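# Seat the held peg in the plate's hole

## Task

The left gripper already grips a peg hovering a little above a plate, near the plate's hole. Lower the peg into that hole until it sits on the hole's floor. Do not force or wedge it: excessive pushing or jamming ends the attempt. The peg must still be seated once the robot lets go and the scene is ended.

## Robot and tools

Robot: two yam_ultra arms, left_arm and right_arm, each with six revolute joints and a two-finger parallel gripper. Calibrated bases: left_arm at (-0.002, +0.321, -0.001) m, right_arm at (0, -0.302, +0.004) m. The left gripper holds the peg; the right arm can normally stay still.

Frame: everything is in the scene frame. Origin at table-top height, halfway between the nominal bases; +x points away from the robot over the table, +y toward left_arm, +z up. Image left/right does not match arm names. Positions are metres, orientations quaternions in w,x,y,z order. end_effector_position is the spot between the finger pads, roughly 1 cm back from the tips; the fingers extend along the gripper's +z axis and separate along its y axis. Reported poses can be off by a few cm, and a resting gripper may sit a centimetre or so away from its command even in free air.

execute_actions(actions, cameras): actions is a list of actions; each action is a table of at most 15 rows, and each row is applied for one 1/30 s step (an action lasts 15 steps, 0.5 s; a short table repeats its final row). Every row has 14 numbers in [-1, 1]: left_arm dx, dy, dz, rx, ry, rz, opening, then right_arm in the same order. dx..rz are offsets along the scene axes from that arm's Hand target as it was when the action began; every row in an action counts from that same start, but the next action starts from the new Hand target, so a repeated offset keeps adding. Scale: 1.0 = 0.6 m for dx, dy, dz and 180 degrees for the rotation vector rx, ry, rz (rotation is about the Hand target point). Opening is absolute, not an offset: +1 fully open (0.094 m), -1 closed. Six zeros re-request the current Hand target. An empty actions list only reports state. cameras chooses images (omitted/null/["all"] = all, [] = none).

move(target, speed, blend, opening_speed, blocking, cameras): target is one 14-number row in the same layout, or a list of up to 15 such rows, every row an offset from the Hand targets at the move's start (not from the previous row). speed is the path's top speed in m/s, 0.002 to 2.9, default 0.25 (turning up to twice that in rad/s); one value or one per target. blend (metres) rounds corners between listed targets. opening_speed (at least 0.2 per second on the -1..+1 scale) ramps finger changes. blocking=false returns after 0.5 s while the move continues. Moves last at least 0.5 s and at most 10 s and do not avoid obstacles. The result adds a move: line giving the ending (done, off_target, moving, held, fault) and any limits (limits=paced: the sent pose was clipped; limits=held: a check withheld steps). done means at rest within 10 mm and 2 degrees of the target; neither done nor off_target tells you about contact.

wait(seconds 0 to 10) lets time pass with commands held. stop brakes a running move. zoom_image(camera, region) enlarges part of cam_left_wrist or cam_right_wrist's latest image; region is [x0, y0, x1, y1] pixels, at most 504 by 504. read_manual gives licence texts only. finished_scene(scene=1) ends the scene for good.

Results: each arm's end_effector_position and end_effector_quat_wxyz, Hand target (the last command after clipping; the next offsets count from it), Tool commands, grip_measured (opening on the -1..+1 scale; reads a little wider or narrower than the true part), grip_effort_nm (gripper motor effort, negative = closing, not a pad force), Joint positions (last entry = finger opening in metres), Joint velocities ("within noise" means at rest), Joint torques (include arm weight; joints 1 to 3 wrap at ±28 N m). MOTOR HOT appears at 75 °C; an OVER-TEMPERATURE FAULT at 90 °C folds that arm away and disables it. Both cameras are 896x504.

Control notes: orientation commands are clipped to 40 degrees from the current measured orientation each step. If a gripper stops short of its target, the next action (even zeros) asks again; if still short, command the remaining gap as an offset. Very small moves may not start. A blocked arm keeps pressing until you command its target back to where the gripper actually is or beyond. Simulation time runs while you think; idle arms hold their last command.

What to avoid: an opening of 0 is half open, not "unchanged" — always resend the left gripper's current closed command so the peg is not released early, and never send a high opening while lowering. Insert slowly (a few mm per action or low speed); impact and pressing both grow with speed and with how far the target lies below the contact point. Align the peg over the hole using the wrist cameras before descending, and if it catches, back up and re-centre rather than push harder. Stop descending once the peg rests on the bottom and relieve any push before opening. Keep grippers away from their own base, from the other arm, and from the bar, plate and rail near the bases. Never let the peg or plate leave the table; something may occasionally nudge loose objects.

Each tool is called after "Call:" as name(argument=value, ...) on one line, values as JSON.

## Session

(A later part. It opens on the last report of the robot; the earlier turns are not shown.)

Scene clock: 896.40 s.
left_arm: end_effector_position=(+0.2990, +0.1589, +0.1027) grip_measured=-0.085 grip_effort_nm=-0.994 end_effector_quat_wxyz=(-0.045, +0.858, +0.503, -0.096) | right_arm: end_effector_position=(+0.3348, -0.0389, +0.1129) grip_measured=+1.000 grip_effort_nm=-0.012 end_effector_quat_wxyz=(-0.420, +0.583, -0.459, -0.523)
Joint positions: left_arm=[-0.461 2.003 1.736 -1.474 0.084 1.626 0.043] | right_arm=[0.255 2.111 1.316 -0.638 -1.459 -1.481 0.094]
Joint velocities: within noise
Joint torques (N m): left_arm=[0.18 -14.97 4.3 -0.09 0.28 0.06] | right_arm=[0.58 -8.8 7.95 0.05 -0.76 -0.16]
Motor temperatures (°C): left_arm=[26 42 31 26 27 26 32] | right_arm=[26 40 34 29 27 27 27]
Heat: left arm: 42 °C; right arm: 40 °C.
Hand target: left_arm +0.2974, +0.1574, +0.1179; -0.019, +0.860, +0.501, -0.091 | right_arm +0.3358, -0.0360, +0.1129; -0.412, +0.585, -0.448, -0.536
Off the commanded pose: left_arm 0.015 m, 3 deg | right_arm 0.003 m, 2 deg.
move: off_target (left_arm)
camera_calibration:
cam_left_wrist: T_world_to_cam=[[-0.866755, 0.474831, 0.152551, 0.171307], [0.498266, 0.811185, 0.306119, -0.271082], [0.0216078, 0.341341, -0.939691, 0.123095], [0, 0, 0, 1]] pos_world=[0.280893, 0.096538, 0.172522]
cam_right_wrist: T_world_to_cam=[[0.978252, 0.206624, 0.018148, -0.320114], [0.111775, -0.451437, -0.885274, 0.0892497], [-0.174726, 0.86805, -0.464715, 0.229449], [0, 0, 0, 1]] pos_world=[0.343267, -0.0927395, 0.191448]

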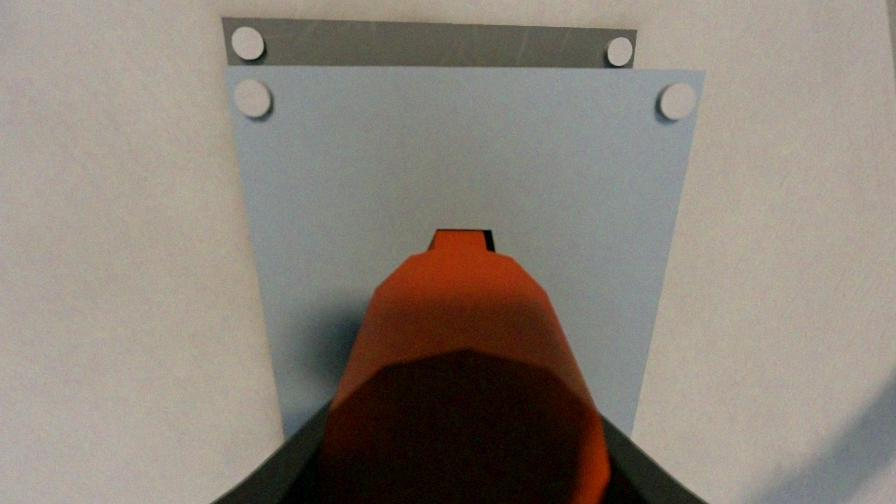

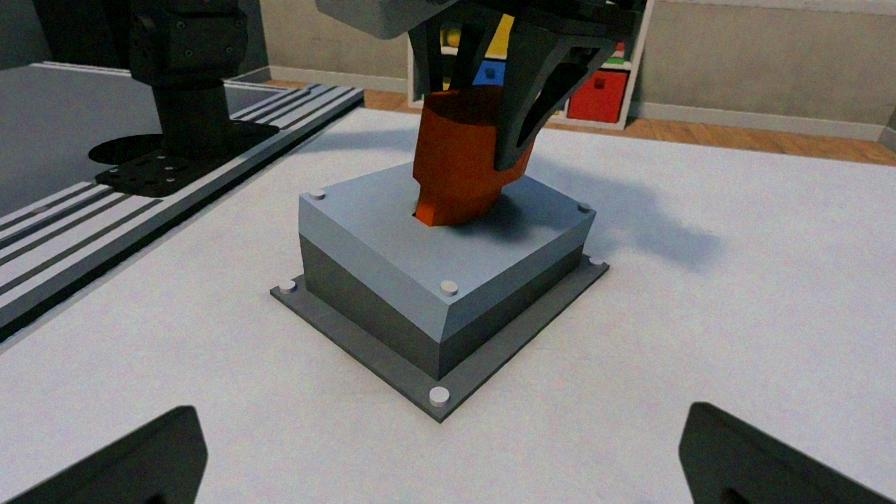

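Call:
zoom_image(camera="cam_right_wrist", region=[280, 180, 376, 234])

Call:
zoom_image(camera="cam_right_wrist", region=[400, 290, 496, 344])

Call:
zoom_image(camera="cam_right_wrist", region=[540, 200, 636, 254])

Call:
zoom_image(camera="cam_right_wrist", region=[396, 76, 556, 166])

Call:
zoom_image(camera="cam_right_wrist", region=[404, 152, 500, 206])

Scaled by 5.250 from the camera's 896x504 image, which has a finer 1280x720 frame.

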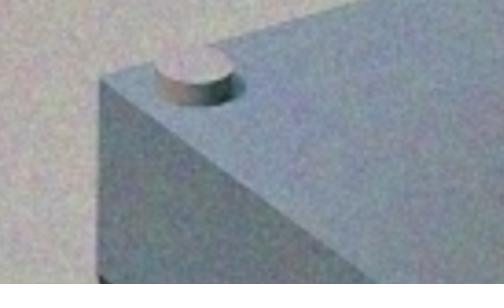

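Scaled by 5.250 from the camera's 896x504 image, which has a finer 1280x720 frame.

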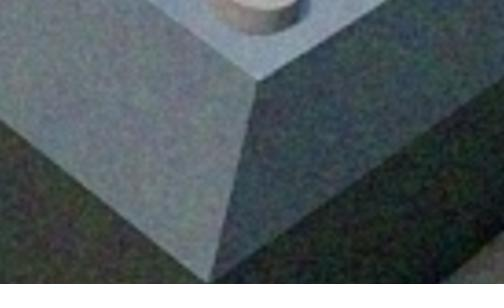

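Scaled by 5.250 from the camera's 896x504 image, which has a finer 1280x720 frame.

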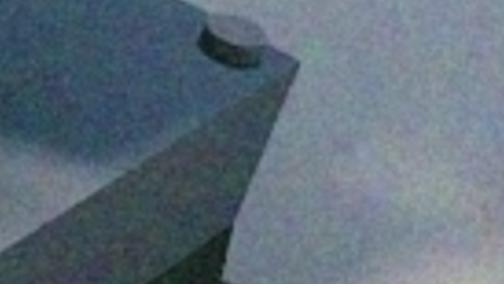

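Scaled by 3.150 from the camera's 896x504 image, which has a finer 1280x720 frame.

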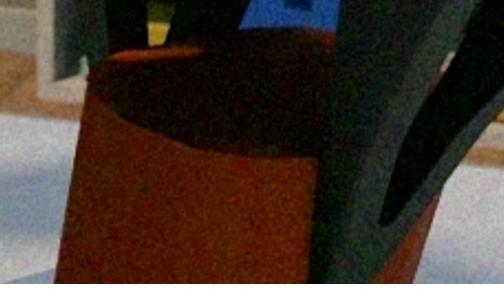

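Scaled by 5.250 from the camera's 896x504 image, which has a finer 1280x720 frame.

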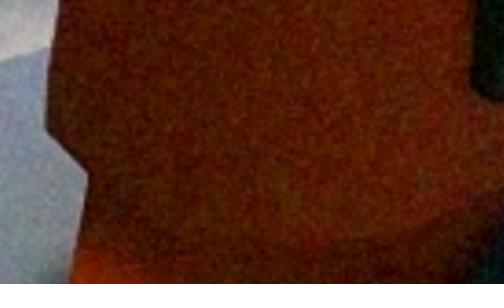

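Call:
zoom_image(camera="cam_right_wrist", region=[400, 94, 464, 130])

Call:
zoom_image(camera="cam_right_wrist", region=[400, 130, 464, 166])

Call:
zoom_image(camera="cam_right_wrist", region=[490, 130, 554, 166])

Call:
zoom_image(camera="cam_right_wrist", region=[480, 160, 544, 196])

Call:
zoom_image(camera="cam_right_wrist", region=[460, 180, 524, 216])

Scaled by 7.875 from the camera's 896x504 image, which has a finer 1280x720 frame.

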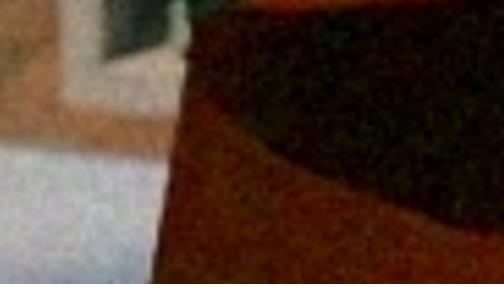

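Scaled by 7.875 from the camera's 896x504 image, which has a finer 1280x720 frame.

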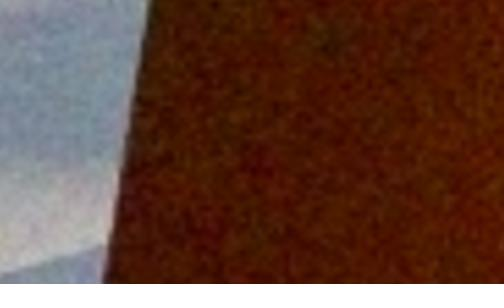

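Scaled by 7.875 from the camera's 896x504 image, which has a finer 1280x720 frame.

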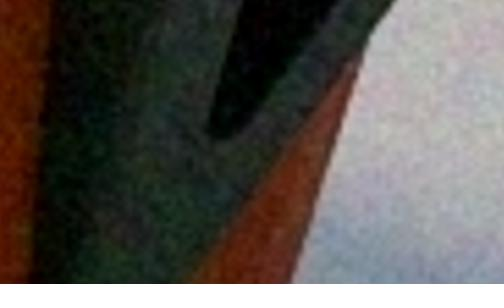

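Scaled by 7.875 from the camera's 896x504 image, which has a finer 1280x720 frame.

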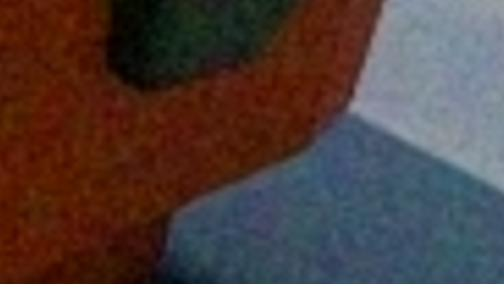

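Scaled by 7.875 from the camera's 896x504 image, which has a finer 1280x720 frame.

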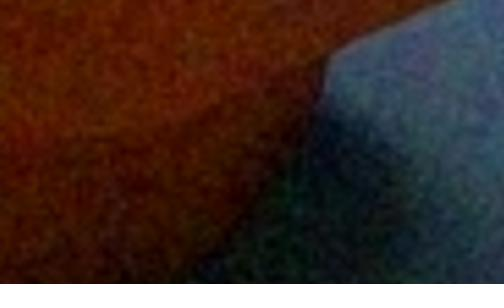

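Call:
zoom_image(camera="cam_left_wrist", region=[208, 50, 288, 95])

Call:
zoom_image(camera="cam_left_wrist", region=[230, 230, 310, 275])

Call:
zoom_image(camera="cam_left_wrist", region=[250, 385, 330, 430])

Call:
zoom_image(camera="cam_left_wrist", region=[645, 50, 725, 95])

Call:
zoom_image(camera="cam_left_wrist", region=[630, 230, 710, 275])

Call:
zoom_image(camera="cam_left_wrist", region=[600, 385, 680, 430])

Scaled by 6.300 from the camera's 896x504 image, which has a finer 1280x720 frame.

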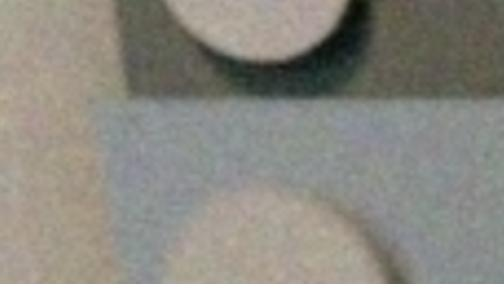

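Scaled by 6.300 from the camera's 896x504 image, which has a finer 1280x720 frame.

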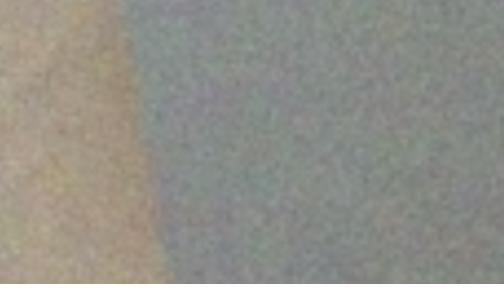

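Scaled by 6.300 from the camera's 896x504 image, which has a finer 1280x720 frame.

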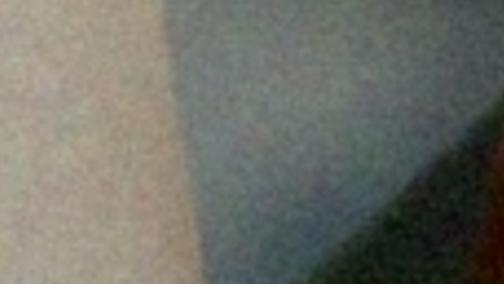

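Scaled by 6.300 from the camera's 896x504 image, which has a finer 1280x720 frame.

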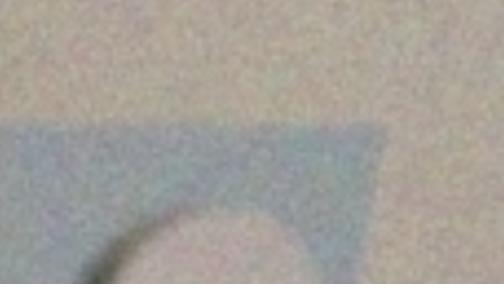

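Scaled by 6.300 from the camera's 896x504 image, which has a finer 1280x720 frame.

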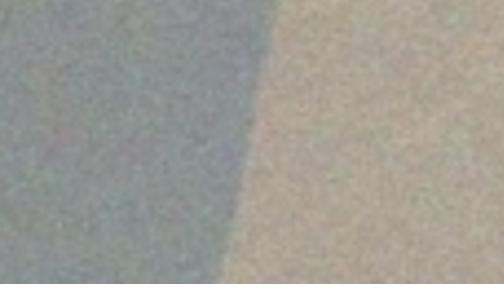

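Scaled by 6.300 from the camera's 896x504 image, which has a finer 1280x720 frame.

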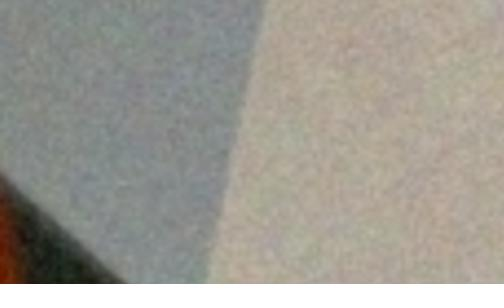

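Call:
zoom_image(camera="cam_left_wrist", region=[330, 270, 410, 315])

Call:
zoom_image(camera="cam_left_wrist", region=[310, 330, 390, 375])

Call:
zoom_image(camera="cam_left_wrist", region=[290, 375, 370, 420])

Call:
zoom_image(camera="cam_left_wrist", region=[510, 270, 590, 315])

Call:
zoom_image(camera="cam_left_wrist", region=[530, 330, 610, 375])

Call:
zoom_image(camera="cam_left_wrist", region=[550, 375, 630, 420])

Scaled by 6.300 from the camera's 896x504 image, which has a finer 1280x720 frame.

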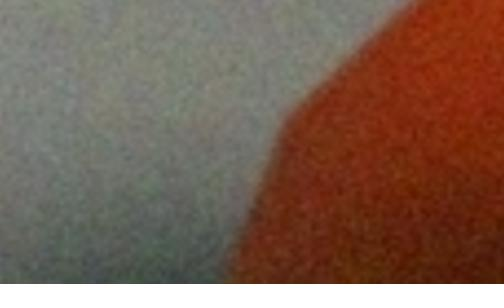

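Scaled by 6.300 from the camera's 896x504 image, which has a finer 1280x720 frame.

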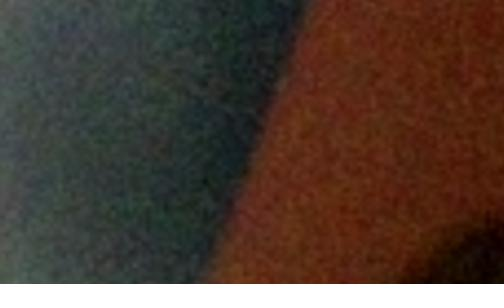

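Scaled by 6.300 from the camera's 896x504 image, which has a finer 1280x720 frame.

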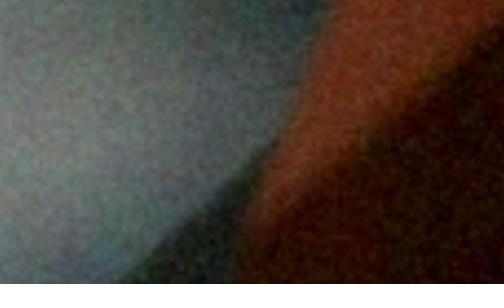

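Scaled by 6.300 from the camera's 896x504 image, which has a finer 1280x720 frame.

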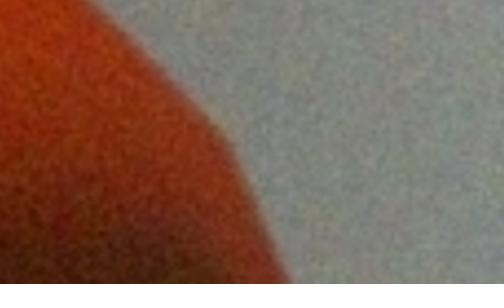

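Scaled by 6.300 from the camera's 896x504 image, which has a finer 1280x720 frame.

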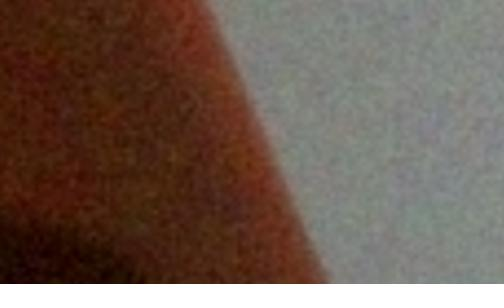

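Scaled by 6.300 from the camera's 896x504 image, which has a finer 1280x720 frame.

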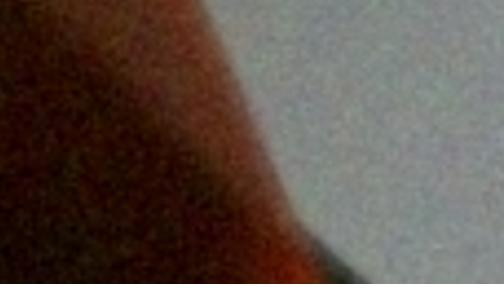

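Call:
move(target=[-0.0013, 0.0008, -0.0100, -0.0008, 0.0043, 0.0001, -1.0, 0, 0, 0, 0, 0, 0, 1.0], speed=0.03)

Call:
zoom_image(camera="cam_left_wrist", region=[424, 205, 504, 250])

Call:
zoom_image(camera="cam_right_wrist", region=[400, 185, 496, 239])

Scene clock: 1236.47 s.
left_arm: end_effector_position=(+0.2985, +0.1592, +0.0994) grip_measured=-0.085 grip_effort_nm=-0.999 end_effector_quat_wxyz=(-0.043, +0.858, +0.502, -0.100) | right_arm: end_effector_position=(+0.3345, -0.0391, +0.1125) grip_measured=+1.000 grip_effort_nm=-0.012 end_effector_quat_wxyz=(-0.416, +0.586, -0.457, -0.524)
Joint positions: left_arm=[-0.457 2.002 1.722 -1.462 0.091 1.632 0.043] | right_arm=[0.255 2.135 1.362 -0.754 -1.456 -1.576 0.094]
Joint velocities: within noise
Joint torques (N m): left_arm=[0.25 -14.22 4.29 -0.11 0.29 0.11] | right_arm=[0.58 -8.94 7.92 -0.07 -0.78 -0.14]
Motor temperatures (°C): left_arm=[26 49 30 26 27 26 32] | right_arm=[26 39 33 28 27 27 27]
Heat: left arm: 49 °C; right arm: 39 °C.
Hand target: left_arm +0.2966, +0.1579, +0.1119; -0.021, +0.860, +0.501, -0.097 | right_arm +0.3357, -0.0360, +0.1127; -0.412, +0.585, -0.448, -0.536
Off the commanded pose: left_arm 0.013 m, 3 deg | right_arm 0.003 m, 2 deg.
move: off_target (left_arm)
camera_calibration:
cam_left_wrist: T_world_to_cam=[[-0.866316, 0.47528, 0.153642, 0.170868], [0.499221, 0.813637, 0.297947, -0.270015], [0.0165991, 0.334818, -0.942137, 0.122607], [0, 0, 0, 1]] pos_world=[0.280788, 0.0974334, 0.16971]
cam_right_wrist: T_world_to_cam=[[0.976017, 0.216996, 0.0174106, -0.318608], [0.116731, -0.454174, -0.883233, 0.0869137], [-0.18375, 0.864083, -0.468612, 0.232688], [0, 0, 0, 1]] pos_world=[0.343578, -0.092451, 0.191353]

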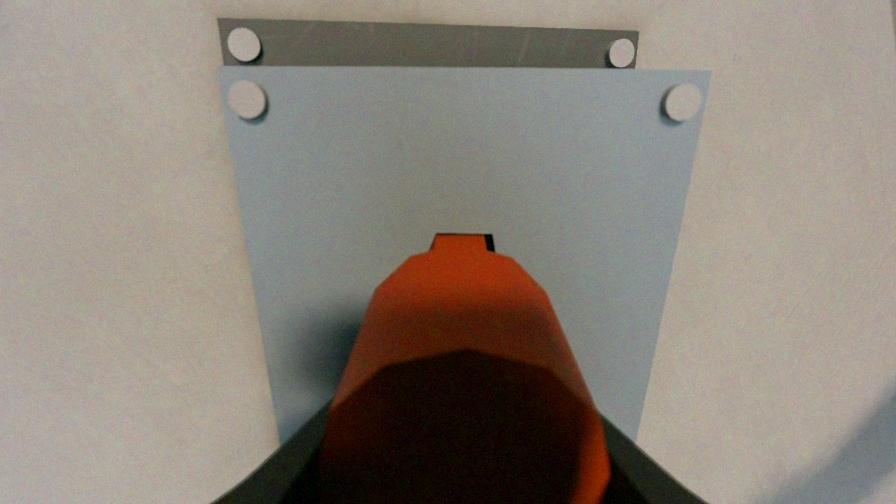

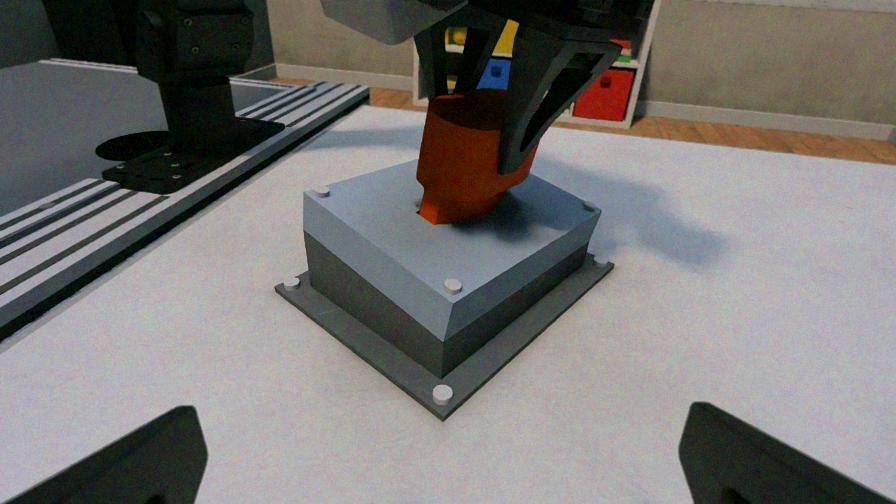

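Scaled by 6.300 from the camera's 896x504 image, which has a finer 1280x720 frame.

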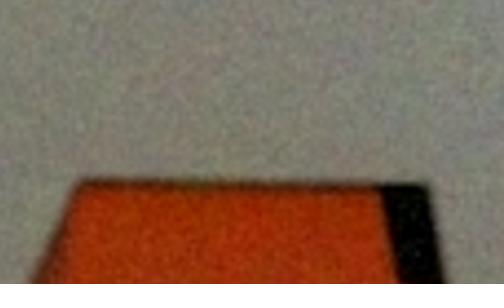

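Scaled by 5.250 from the camera's 896x504 image, which has a finer 1280x720 frame.

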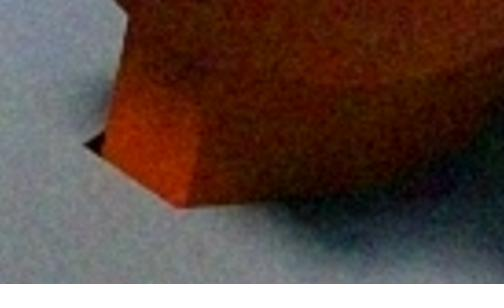

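Call:
move(target=[-0.0048, 0.0019, -0.0109, 0.0010, 0.0001, 0.0043, -1.0, 0, 0, 0, 0, 0, 0, 1.0], speed=0.03)

Call:
zoom_image(camera="cam_left_wrist", region=[424, 205, 504, 250])

Call:
zoom_image(camera="cam_right_wrist", region=[400, 185, 496, 239])

Scene clock: 1309.37 s.
left_arm: end_effector_position=(+0.2958, +0.1601, +0.0909) grip_measured=-0.085 grip_effort_nm=-0.999 end_effector_quat_wxyz=(-0.044, +0.857, +0.503, -0.101) | right_arm: end_effector_position=(+0.3344, -0.0391, +0.1126) grip_measured=+1.000 grip_effort_nm=-0.012 end_effector_quat_wxyz=(-0.415, +0.588, -0.455, -0.525)
Joint positions: left_arm=[-0.457 1.996 1.678 -1.427 0.092 1.629 0.043] | right_arm=[0.255 2.149 1.385 -0.812 -1.455 -1.626 0.094]
Joint velocities: within noise
Joint torques (N m): left_arm=[0.2 -14.6 4.19 -0.16 0.26 -0.01] | right_arm=[0.55 -8.96 7.86 -0.12 -0.78 -0.13]
Motor temperatures (°C): left_arm=[26 49 29 26 27 26 33] | right_arm=[26 38 33 28 27 27 27]
Heat: left arm: 49 °C; right arm: 38 °C.
Hand target: left_arm +0.2937, +0.1590, +0.1053; -0.022, +0.856, +0.507, -0.097 | right_arm +0.3358, -0.0360, +0.1128; -0.412, +0.585, -0.448, -0.536
Off the commanded pose: left_arm 0.015 m, 3 deg | right_arm 0.003 m, 2 deg.
move: off_target (left_arm)
camera_calibration:
cam_left_wrist: T_world_to_cam=[[-0.867011, 0.473207, 0.156099, 0.169798], [0.498103, 0.814505, 0.297446, -0.266679], [0.0136107, 0.335642, -0.941891, 0.115078], [0, 0, 0, 1]] pos_world=[0.278484, 0.0982367, 0.161208]
cam_right_wrist: T_world_to_cam=[[0.974711, 0.222627, 0.0194007, -0.318044], [0.12119, -0.453655, -0.882899, 0.0854916], [-0.187756, 0.862922, -0.469162, 0.234031], [0, 0, 0, 1]] pos_world=[0.343581, -0.0923612, 0.191449]

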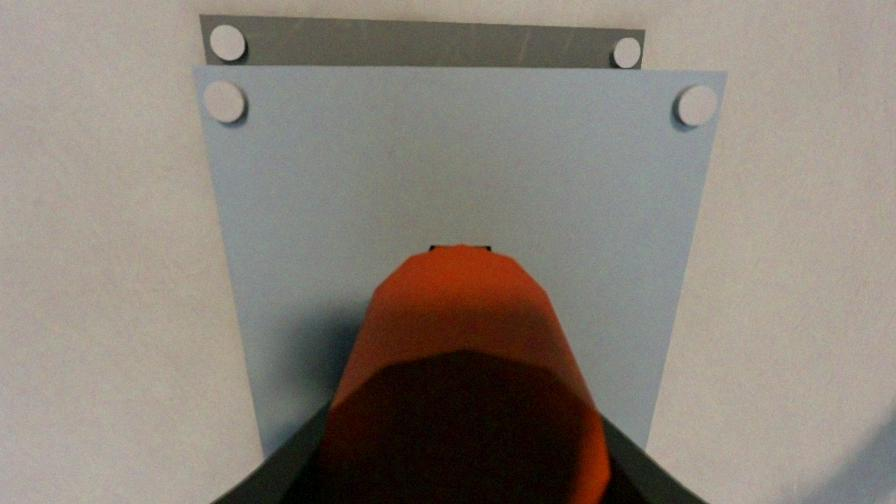

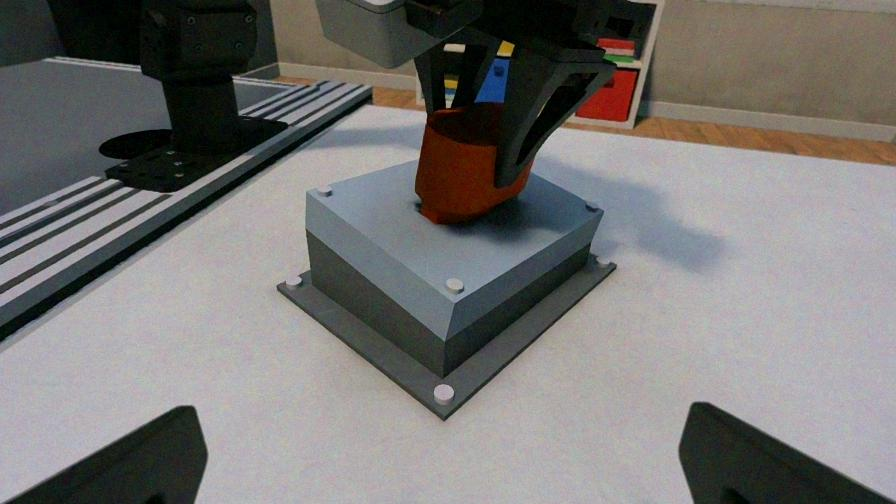

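Scaled by 6.300 from the camera's 896x504 image, which has a finer 1280x720 frame.

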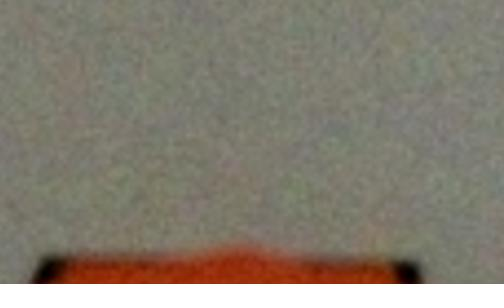

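Scaled by 5.250 from the camera's 896x504 image, which has a finer 1280x720 frame.

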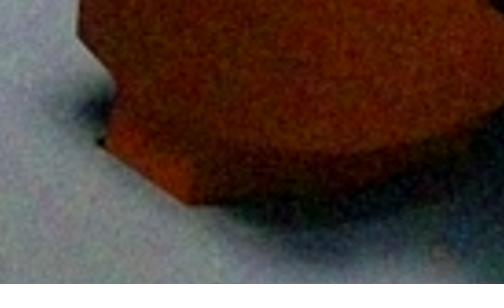

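Call:
move(target=[-0.0014, 0.0002, -0.0082, 0, 0, 0, -1.0, 0, 0, 0, 0, 0, 0, 1.0], speed=0.03)

Scene clock: 1325.10 s.
left_arm: end_effector_position=(+0.2948, +0.1604, +0.0862) grip_measured=-0.085 grip_effort_nm=-0.994 end_effector_quat_wxyz=(-0.045, +0.857, +0.504, -0.101) | right_arm: end_effector_position=(+0.3344, -0.0391, +0.1128) grip_measured=+1.000 grip_effort_nm=-0.007 end_effector_quat_wxyz=(-0.414, +0.589, -0.454, -0.525)
Joint positions: left_arm=[-0.457 1.995 1.658 -1.41 0.093 1.629 0.043] | right_arm=[0.255 2.156 1.397 -0.841 -1.455 -1.651 0.094]
Joint velocities: within noise
Joint torques (N m): left_arm=[0.14 -14.74 4.15 -0.12 0.27 -0.05] | right_arm=[0.54 -9.02 7.84 -0.16 -0.77 -0.1]
Motor temperatures (°C): left_arm=[26 49 29 26 27 26 33] | right_arm=[26 39 33 28 27 27 27]
Heat: left arm: 49 °C; right arm: 39 °C.
Hand target: left_arm +0.2929, +0.1591, +0.1004; -0.022, +0.856, +0.507, -0.097 | right_arm +0.3358, -0.0360, +0.1128; -0.412, +0.585, -0.448, -0.536
Off the commanded pose: left_arm 0.014 m, 3 deg | right_arm 0.003 m, 2 deg.
move: off_target (left_arm)
camera_calibration:
cam_left_wrist: T_world_to_cam=[[-0.866985, 0.472748, 0.157626, 0.169454], [0.49819, 0.81461, 0.297015, -0.264962], [0.0120097, 0.336035, -0.941773, 0.110981], [0, 0, 0, 1]] pos_world=[0.277583, 0.0984376, 0.156507]
cam_right_wrist: T_world_to_cam=[[0.974061, 0.2254, 0.0200041, -0.31778], [0.122953, -0.452972, -0.883005, 0.085041], [-0.189968, 0.862561, -0.468936, 0.234785], [0, 0, 0, 1]] pos_world=[0.343683, -0.092367, 0.191548]

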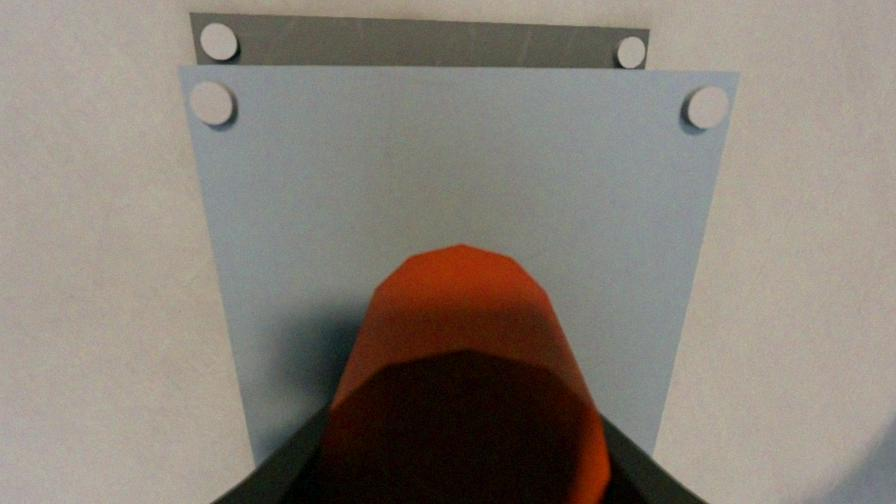

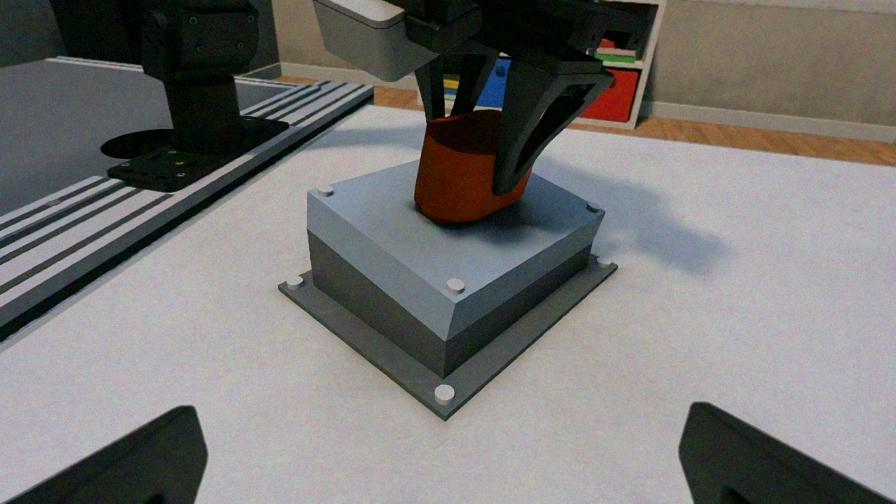

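Call:
zoom_image(camera="cam_right_wrist", region=[400, 185, 496, 239])

Call:
zoom_image(camera="cam_left_wrist", region=[380, 205, 540, 295])

Scaled by 5.250 from the camera's 896x504 image, which has a finer 1280x720 frame.

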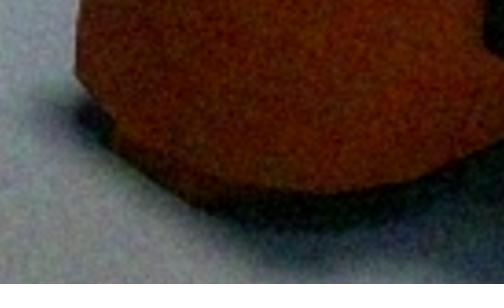

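Scaled by 3.150 from the camera's 896x504 image, which has a finer 1280x720 frame.

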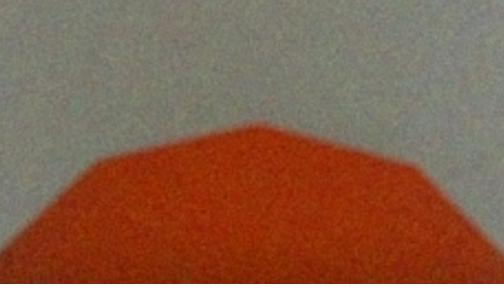

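Call:
move(target=[-0.0008, 0.0001, -0.0050, 0, 0, 0, -1.0, 0, 0, 0, 0, 0, 0, 1.0], speed=0.03)

Call:
zoom_image(camera="cam_right_wrist", region=[400, 185, 496, 239])

Scene clock: 1343.50 s.
left_arm: end_effector_position=(+0.2949, +0.1604, +0.0859) grip_measured=-0.085 grip_effort_nm=-0.999 end_effector_quat_wxyz=(-0.041, +0.857, +0.504, -0.099) | right_arm: end_effector_position=(+0.3333, -0.0394, +0.1129) grip_measured=+1.000 grip_effort_nm=-0.012 end_effector_quat_wxyz=(-0.413, +0.588, -0.454, -0.526)
Joint positions: left_arm=[-0.457 1.987 1.648 -1.398 0.093 1.629 0.043] | right_arm=[0.255 2.156 1.397 -0.854 -1.455 -1.662 0.094]
Joint velocities: within noise
Joint torques (N m): left_arm=[0.17 -14.02 3.96 -0.11 0.24 -0.04] | right_arm=[0.53 -8.77 8.21 -0.23 -0.77 -0.16]
Motor temperatures (°C): left_arm=[26 47 29 26 27 26 33] | right_arm=[26 39 33 28 27 27 27]
Heat: left arm: 47 °C; right arm: 39 °C.
Hand target: left_arm +0.2925, +0.1592, +0.0974; -0.022, +0.856, +0.507, -0.097 | right_arm +0.3357, -0.0360, +0.1128; -0.412, +0.585, -0.448, -0.536
Off the commanded pose: left_arm 0.012 m, 2 deg | right_arm 0.004 m, 1 deg.
move: off_target (left_arm)
camera_calibration:
cam_left_wrist: T_world_to_cam=[[-0.868341, 0.472794, 0.149833, 0.170552], [0.495622, 0.815901, 0.297766, -0.264352], [0.0185334, 0.332823, -0.942807, 0.109409], [0, 0, 0, 1]] pos_world=[0.277088, 0.0986355, 0.156312]
cam_right_wrist: T_world_to_cam=[[0.973803, 0.226679, 0.0180042, -0.316155], [0.121823, -0.453212, -0.883039, 0.0854901], [-0.192007, 0.8621, -0.468954, 0.235564], [0, 0, 0, 1]] pos_world=[0.342687, -0.0926686, 0.191652]

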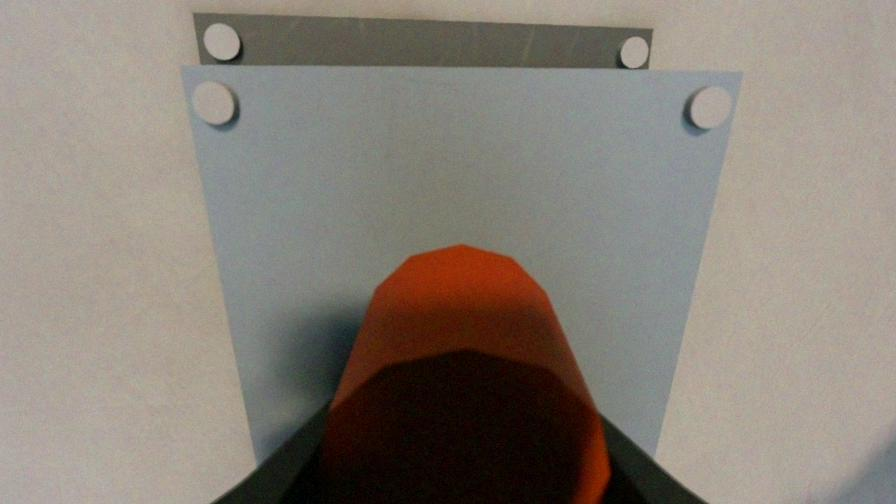

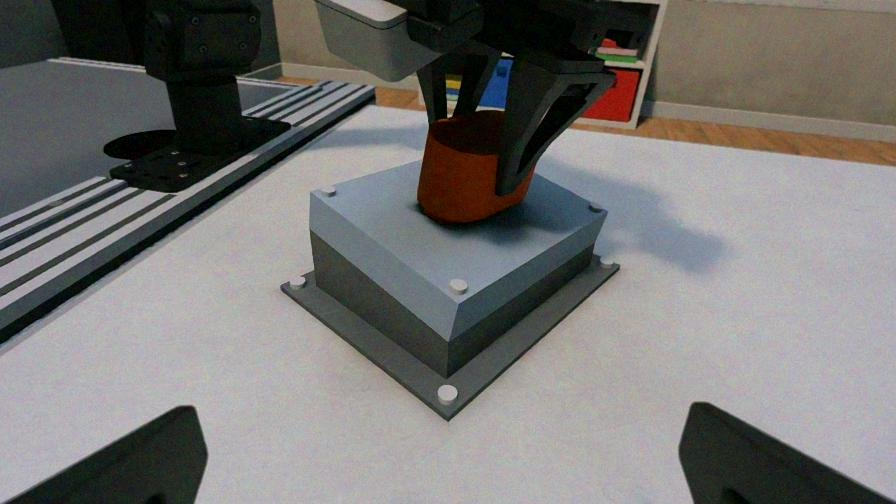

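Scaled by 5.250 from the camera's 896x504 image, which has a finer 1280x720 frame.

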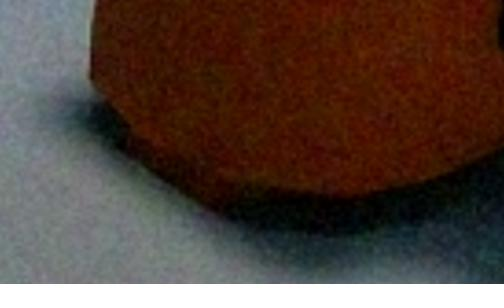

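Call:
move(target=[-0.0008, 0.0001, -0.0050, 0, 0, 0, -1.0, 0, 0, 0, 0, 0, 0, 1.0], speed=0.03)

Call:
zoom_image(camera="cam_right_wrist", region=[400, 185, 496, 239])

Scene clock: 1382.30 s.
left_arm: end_effector_position=(+0.2946, +0.1605, +0.0859) grip_measured=-0.085 grip_effort_nm=-0.994 end_effector_quat_wxyz=(-0.039, +0.857, +0.504, -0.097) | right_arm: end_effector_position=(+0.3343, -0.0391, +0.1128) grip_measured=+1.000 grip_effort_nm=-0.007 end_effector_quat_wxyz=(-0.413, +0.589, -0.454, -0.526)
Joint positions: left_arm=[-0.457 1.98 1.638 -1.39 0.093 1.629 0.043] | right_arm=[0.255 2.161 1.405 -0.863 -1.454 -1.67 0.094]
Joint velocities: within noise
Joint torques (N m): left_arm=[0.08 -13.31 3.79 -0.06 0.26 -0.05] | right_arm=[0.54 -9.05 7.83 -0.2 -0.77 -0.13]
Motor temperatures (°C): left_arm=[26 45 29 26 27 26 33] | right_arm=[26 39 33 28 27 27 27]
Heat: left arm: 45 °C; right arm: 39 °C.
Hand target: left_arm +0.2920, +0.1593, +0.0946; -0.022, +0.856, +0.507, -0.096 | right_arm +0.3357, -0.0360, +0.1128; -0.412, +0.585, -0.448, -0.536
Off the commanded pose: left_arm 0.009 m, 2 deg | right_arm 0.003 m, 1 deg.
move: done
camera_calibration:
cam_left_wrist: T_world_to_cam=[[-0.869231, 0.473043, 0.143763, 0.171016], [0.49384, 0.81681, 0.298234, -0.264053], [0.0236503, 0.33023, -0.943604, 0.108258], [0, 0, 0, 1]] pos_world=[0.276492, 0.0990336, 0.156316]
cam_right_wrist: T_world_to_cam=[[0.973571, 0.227511, 0.0199578, -0.317314], [0.123937, -0.452903, -0.882903, 0.0847887], [-0.191831, 0.862042, -0.469131, 0.235446], [0, 0, 0, 1]] pos_world=[0.343585, -0.0923706, 0.191648]

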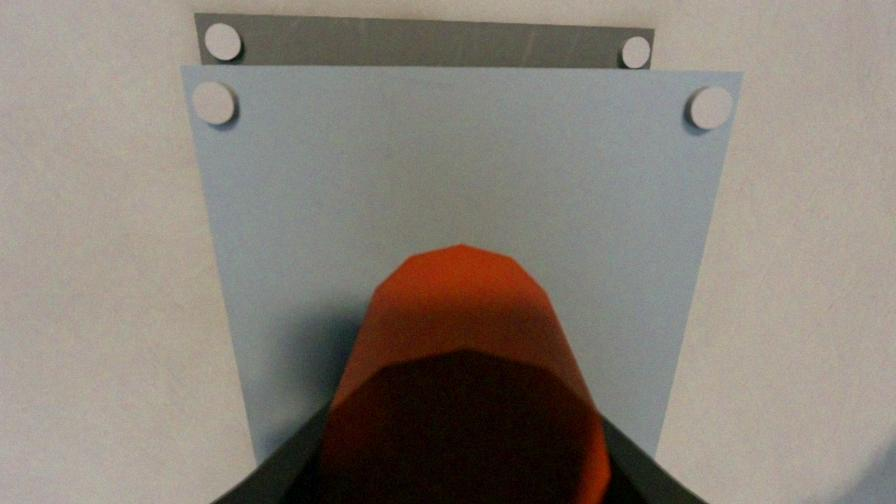

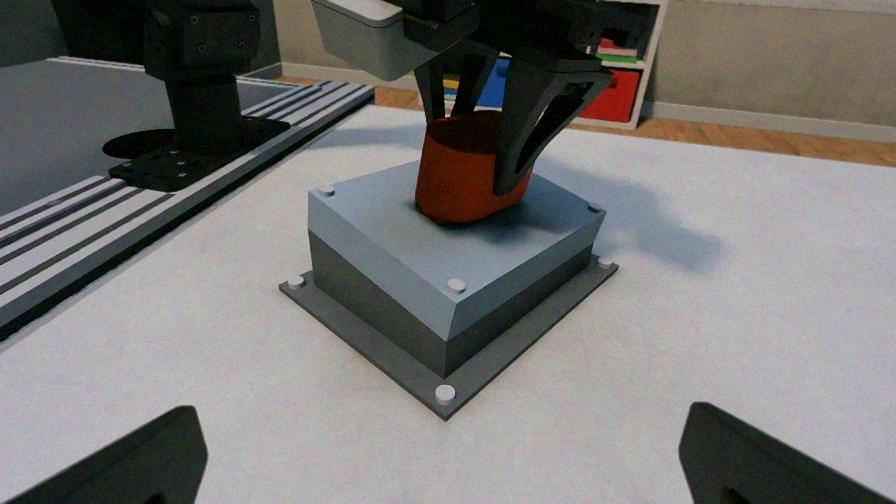

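Scaled by 5.250 from the camera's 896x504 image, which has a finer 1280x720 frame.

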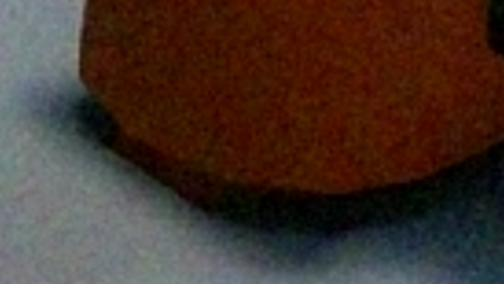

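Call:
zoom_image(camera="cam_right_wrist", region=[410, 194, 458, 236])

Scaled by 10.500 from the camera's 896x504 image, which has a finer 1280x720 frame.

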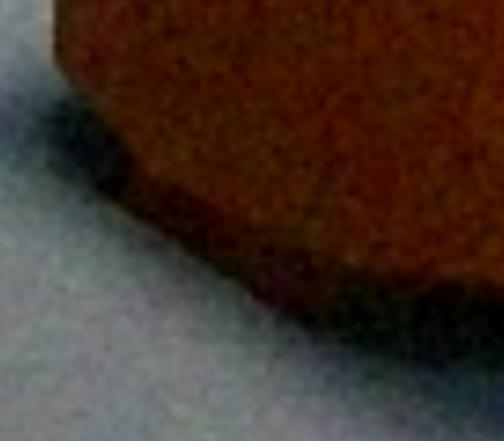

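Call:
move(target=[[0.0028, -0.0016, -0.0006, 0, 0, 0, -1.0, 0, 0, 0, 0, 0, 0, 1.0], [-0.0028, 0.0016, 0.0006, 0, 0, 0, -1.0, 0, 0, 0, 0, 0, 0, 1.0], [0.0016, 0.0029, -0.0004, 0, 0, 0, -1.0, 0, 0, 0, 0, 0, 0, 1.0], [-0.0016, -0.0029, 0.0004, 0, 0, 0, -1.0, 0, 0, 0, 0, 0, 0, 1.0], [0, 0, 0, -0.001, 0.0001, -0.0055, -1.0, 0, 0, 0, 0, 0, 0, 1.0], [0, 0, 0, 0.001, -0.0001, 0.0055, -1.0, 0, 0, 0, 0, 0, 0, 1.0], [0, 0, 0, 0, 0, 0, -1.0, 0, 0, 0, 0, 0, 0, 1.0]], speed=0.03)

Call:
zoom_image(camera="cam_right_wrist", region=[410, 194, 458, 236])

Scene clock: 1421.17 s.
left_arm: end_effector_position=(+0.2944, +0.1605, +0.0858) grip_measured=-0.085 grip_effort_nm=-0.999 end_effector_quat_wxyz=(-0.037, +0.854, +0.510, -0.098) | right_arm: end_effector_position=(+0.3336, -0.0393, +0.1128) grip_measured=+1.000 grip_effort_nm=-0.007 end_effector_quat_wxyz=(-0.413, +0.589, -0.454, -0.526)
Joint positions: left_arm=[-0.455 1.977 1.633 -1.386 0.096 1.617 0.043] | right_arm=[0.255 2.161 1.406 -0.871 -1.454 -1.676 0.094]
Joint velocities: within noise
Joint torques (N m): left_arm=[0.02 -13.08 4.12 -0.09 0.21 0.06] | right_arm=[0.53 -8.88 8.03 -0.21 -0.77 -0.13]
Motor temperatures (°C): left_arm=[26 47 29 26 27 26 33] | right_arm=[26 39 33 28 27 27 27]
Heat: left arm: 47 °C; right arm: 39 °C.
Hand target: left_arm +0.2919, +0.1592, +0.0944; -0.022, +0.856, +0.507, -0.097 | right_arm +0.3358, -0.0360, +0.1127; -0.412, +0.585, -0.448, -0.536
Off the commanded pose: left_arm 0.009 m, 2 deg | right_arm 0.004 m, 1 deg.
move: done
camera_calibration:
cam_left_wrist: T_world_to_cam=[[-0.875759, 0.461233, 0.142512, 0.174773], [0.482352, 0.824081, 0.297032, -0.26157], [0.0195599, 0.328869, -0.944173, 0.109755], [0, 0, 0, 1]] pos_world=[0.277081, 0.0988486, 0.156415]
cam_right_wrist: T_world_to_cam=[[0.973407, 0.228313, 0.0187422, -0.316541], [0.123261, -0.453042, -0.882927, 0.085018], [-0.193093, 0.861758, -0.469136, 0.235865], [0, 0, 0, 1]] pos_world=[0.343188, -0.0924716, 0.19165]

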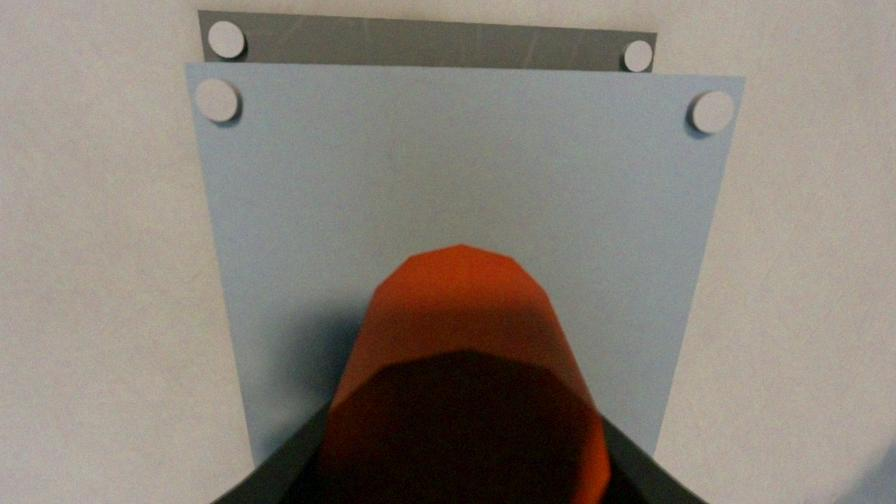

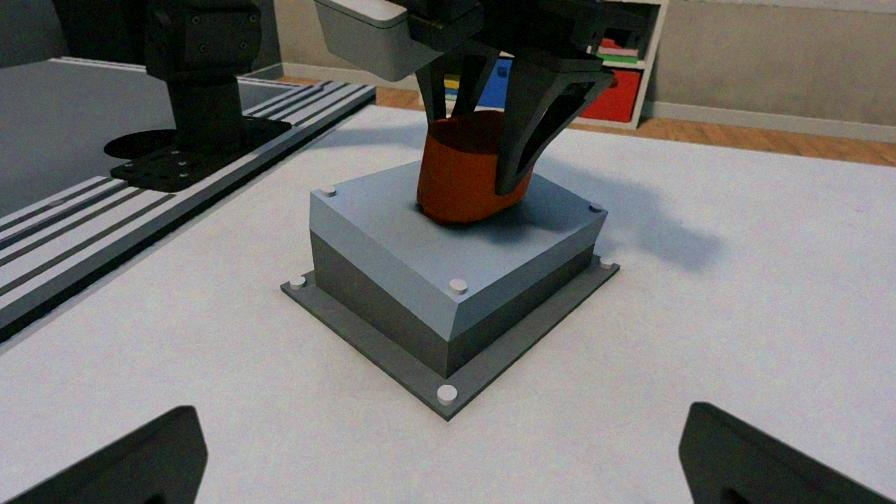

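Scaled by 10.500 from the camera's 896x504 image, which has a finer 1280x720 frame.

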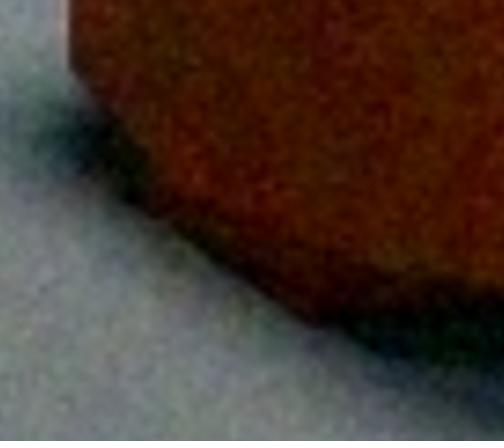

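Call:
move(target=[0.0015, -0.0002, 0.0090, 0, 0, 0, -1.0, 0, 0, 0, 0, 0, 0, 1.0], speed=0.03)

Scene clock: 1459.93 s.
left_arm: end_effector_position=(+0.2944, +0.1605, +0.0858) grip_measured=-0.085 grip_effort_nm=-0.999 end_effector_quat_wxyz=(-0.037, +0.854, +0.509, -0.098) | right_arm: end_effector_position=(+0.3336, -0.0393, +0.1128) grip_measured=+1.000 grip_effort_nm=-0.017 end_effector_quat_wxyz=(-0.413, +0.589, -0.454, -0.526)
Joint positions: left_arm=[-0.455 1.977 1.633 -1.386 0.096 1.617 0.043] | right_arm=[0.255 2.161 1.406 -0.871 -1.454 -1.677 0.094]
Joint velocities: within noise
Joint torques (N m): left_arm=[-0.03 -12.98 5.78 -0.35 0.19 0.07] | right_arm=[0.54 -8.87 8.05 -0.2 -0.77 -0.12]
Motor temperatures (°C): left_arm=[26 44 29 26 27 26 33] | right_arm=[26 39 34 28 27 27 27]
Heat: left arm: 44 °C; right arm: 39 °C.
Hand target: left_arm +0.2928, +0.1590, +0.0998; -0.022, +0.856, +0.507, -0.097 | right_arm +0.3358, -0.0360, +0.1127; -0.412, +0.585, -0.448, -0.536
Off the commanded pose: left_arm 0.014 m, 2 deg | right_arm 0.004 m, 1 deg.
move: off_target (left_arm)
camera_calibration:
cam_left_wrist: T_world_to_cam=[[-0.875586, 0.461554, 0.142536, 0.17469], [0.482662, 0.823902, 0.297024, -0.261637], [0.0196569, 0.328867, -0.944172, 0.109728], [0, 0, 0, 1]] pos_world=[0.277081, 0.0988482, 0.156415]
cam_right_wrist: T_world_to_cam=[[0.973406, 0.228346, 0.0183798, -0.316349], [0.122969, -0.453132, -0.882921, 0.0850763], [-0.193283, 0.861701, -0.469162, 0.235997], [0, 0, 0, 1]] pos_world=[0.343089, -0.0925714, 0.191651]

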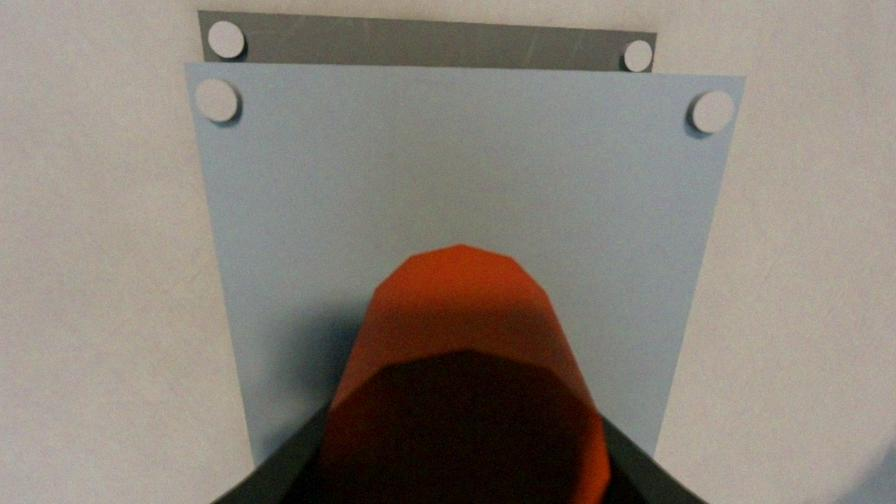

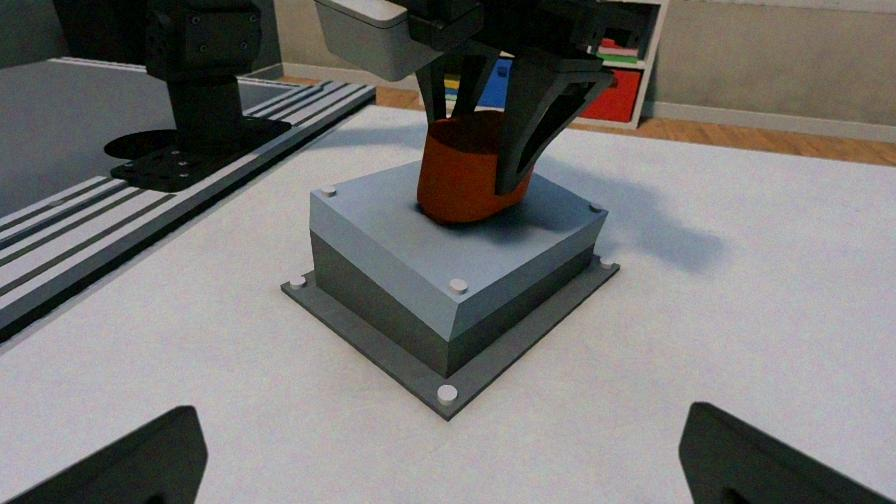

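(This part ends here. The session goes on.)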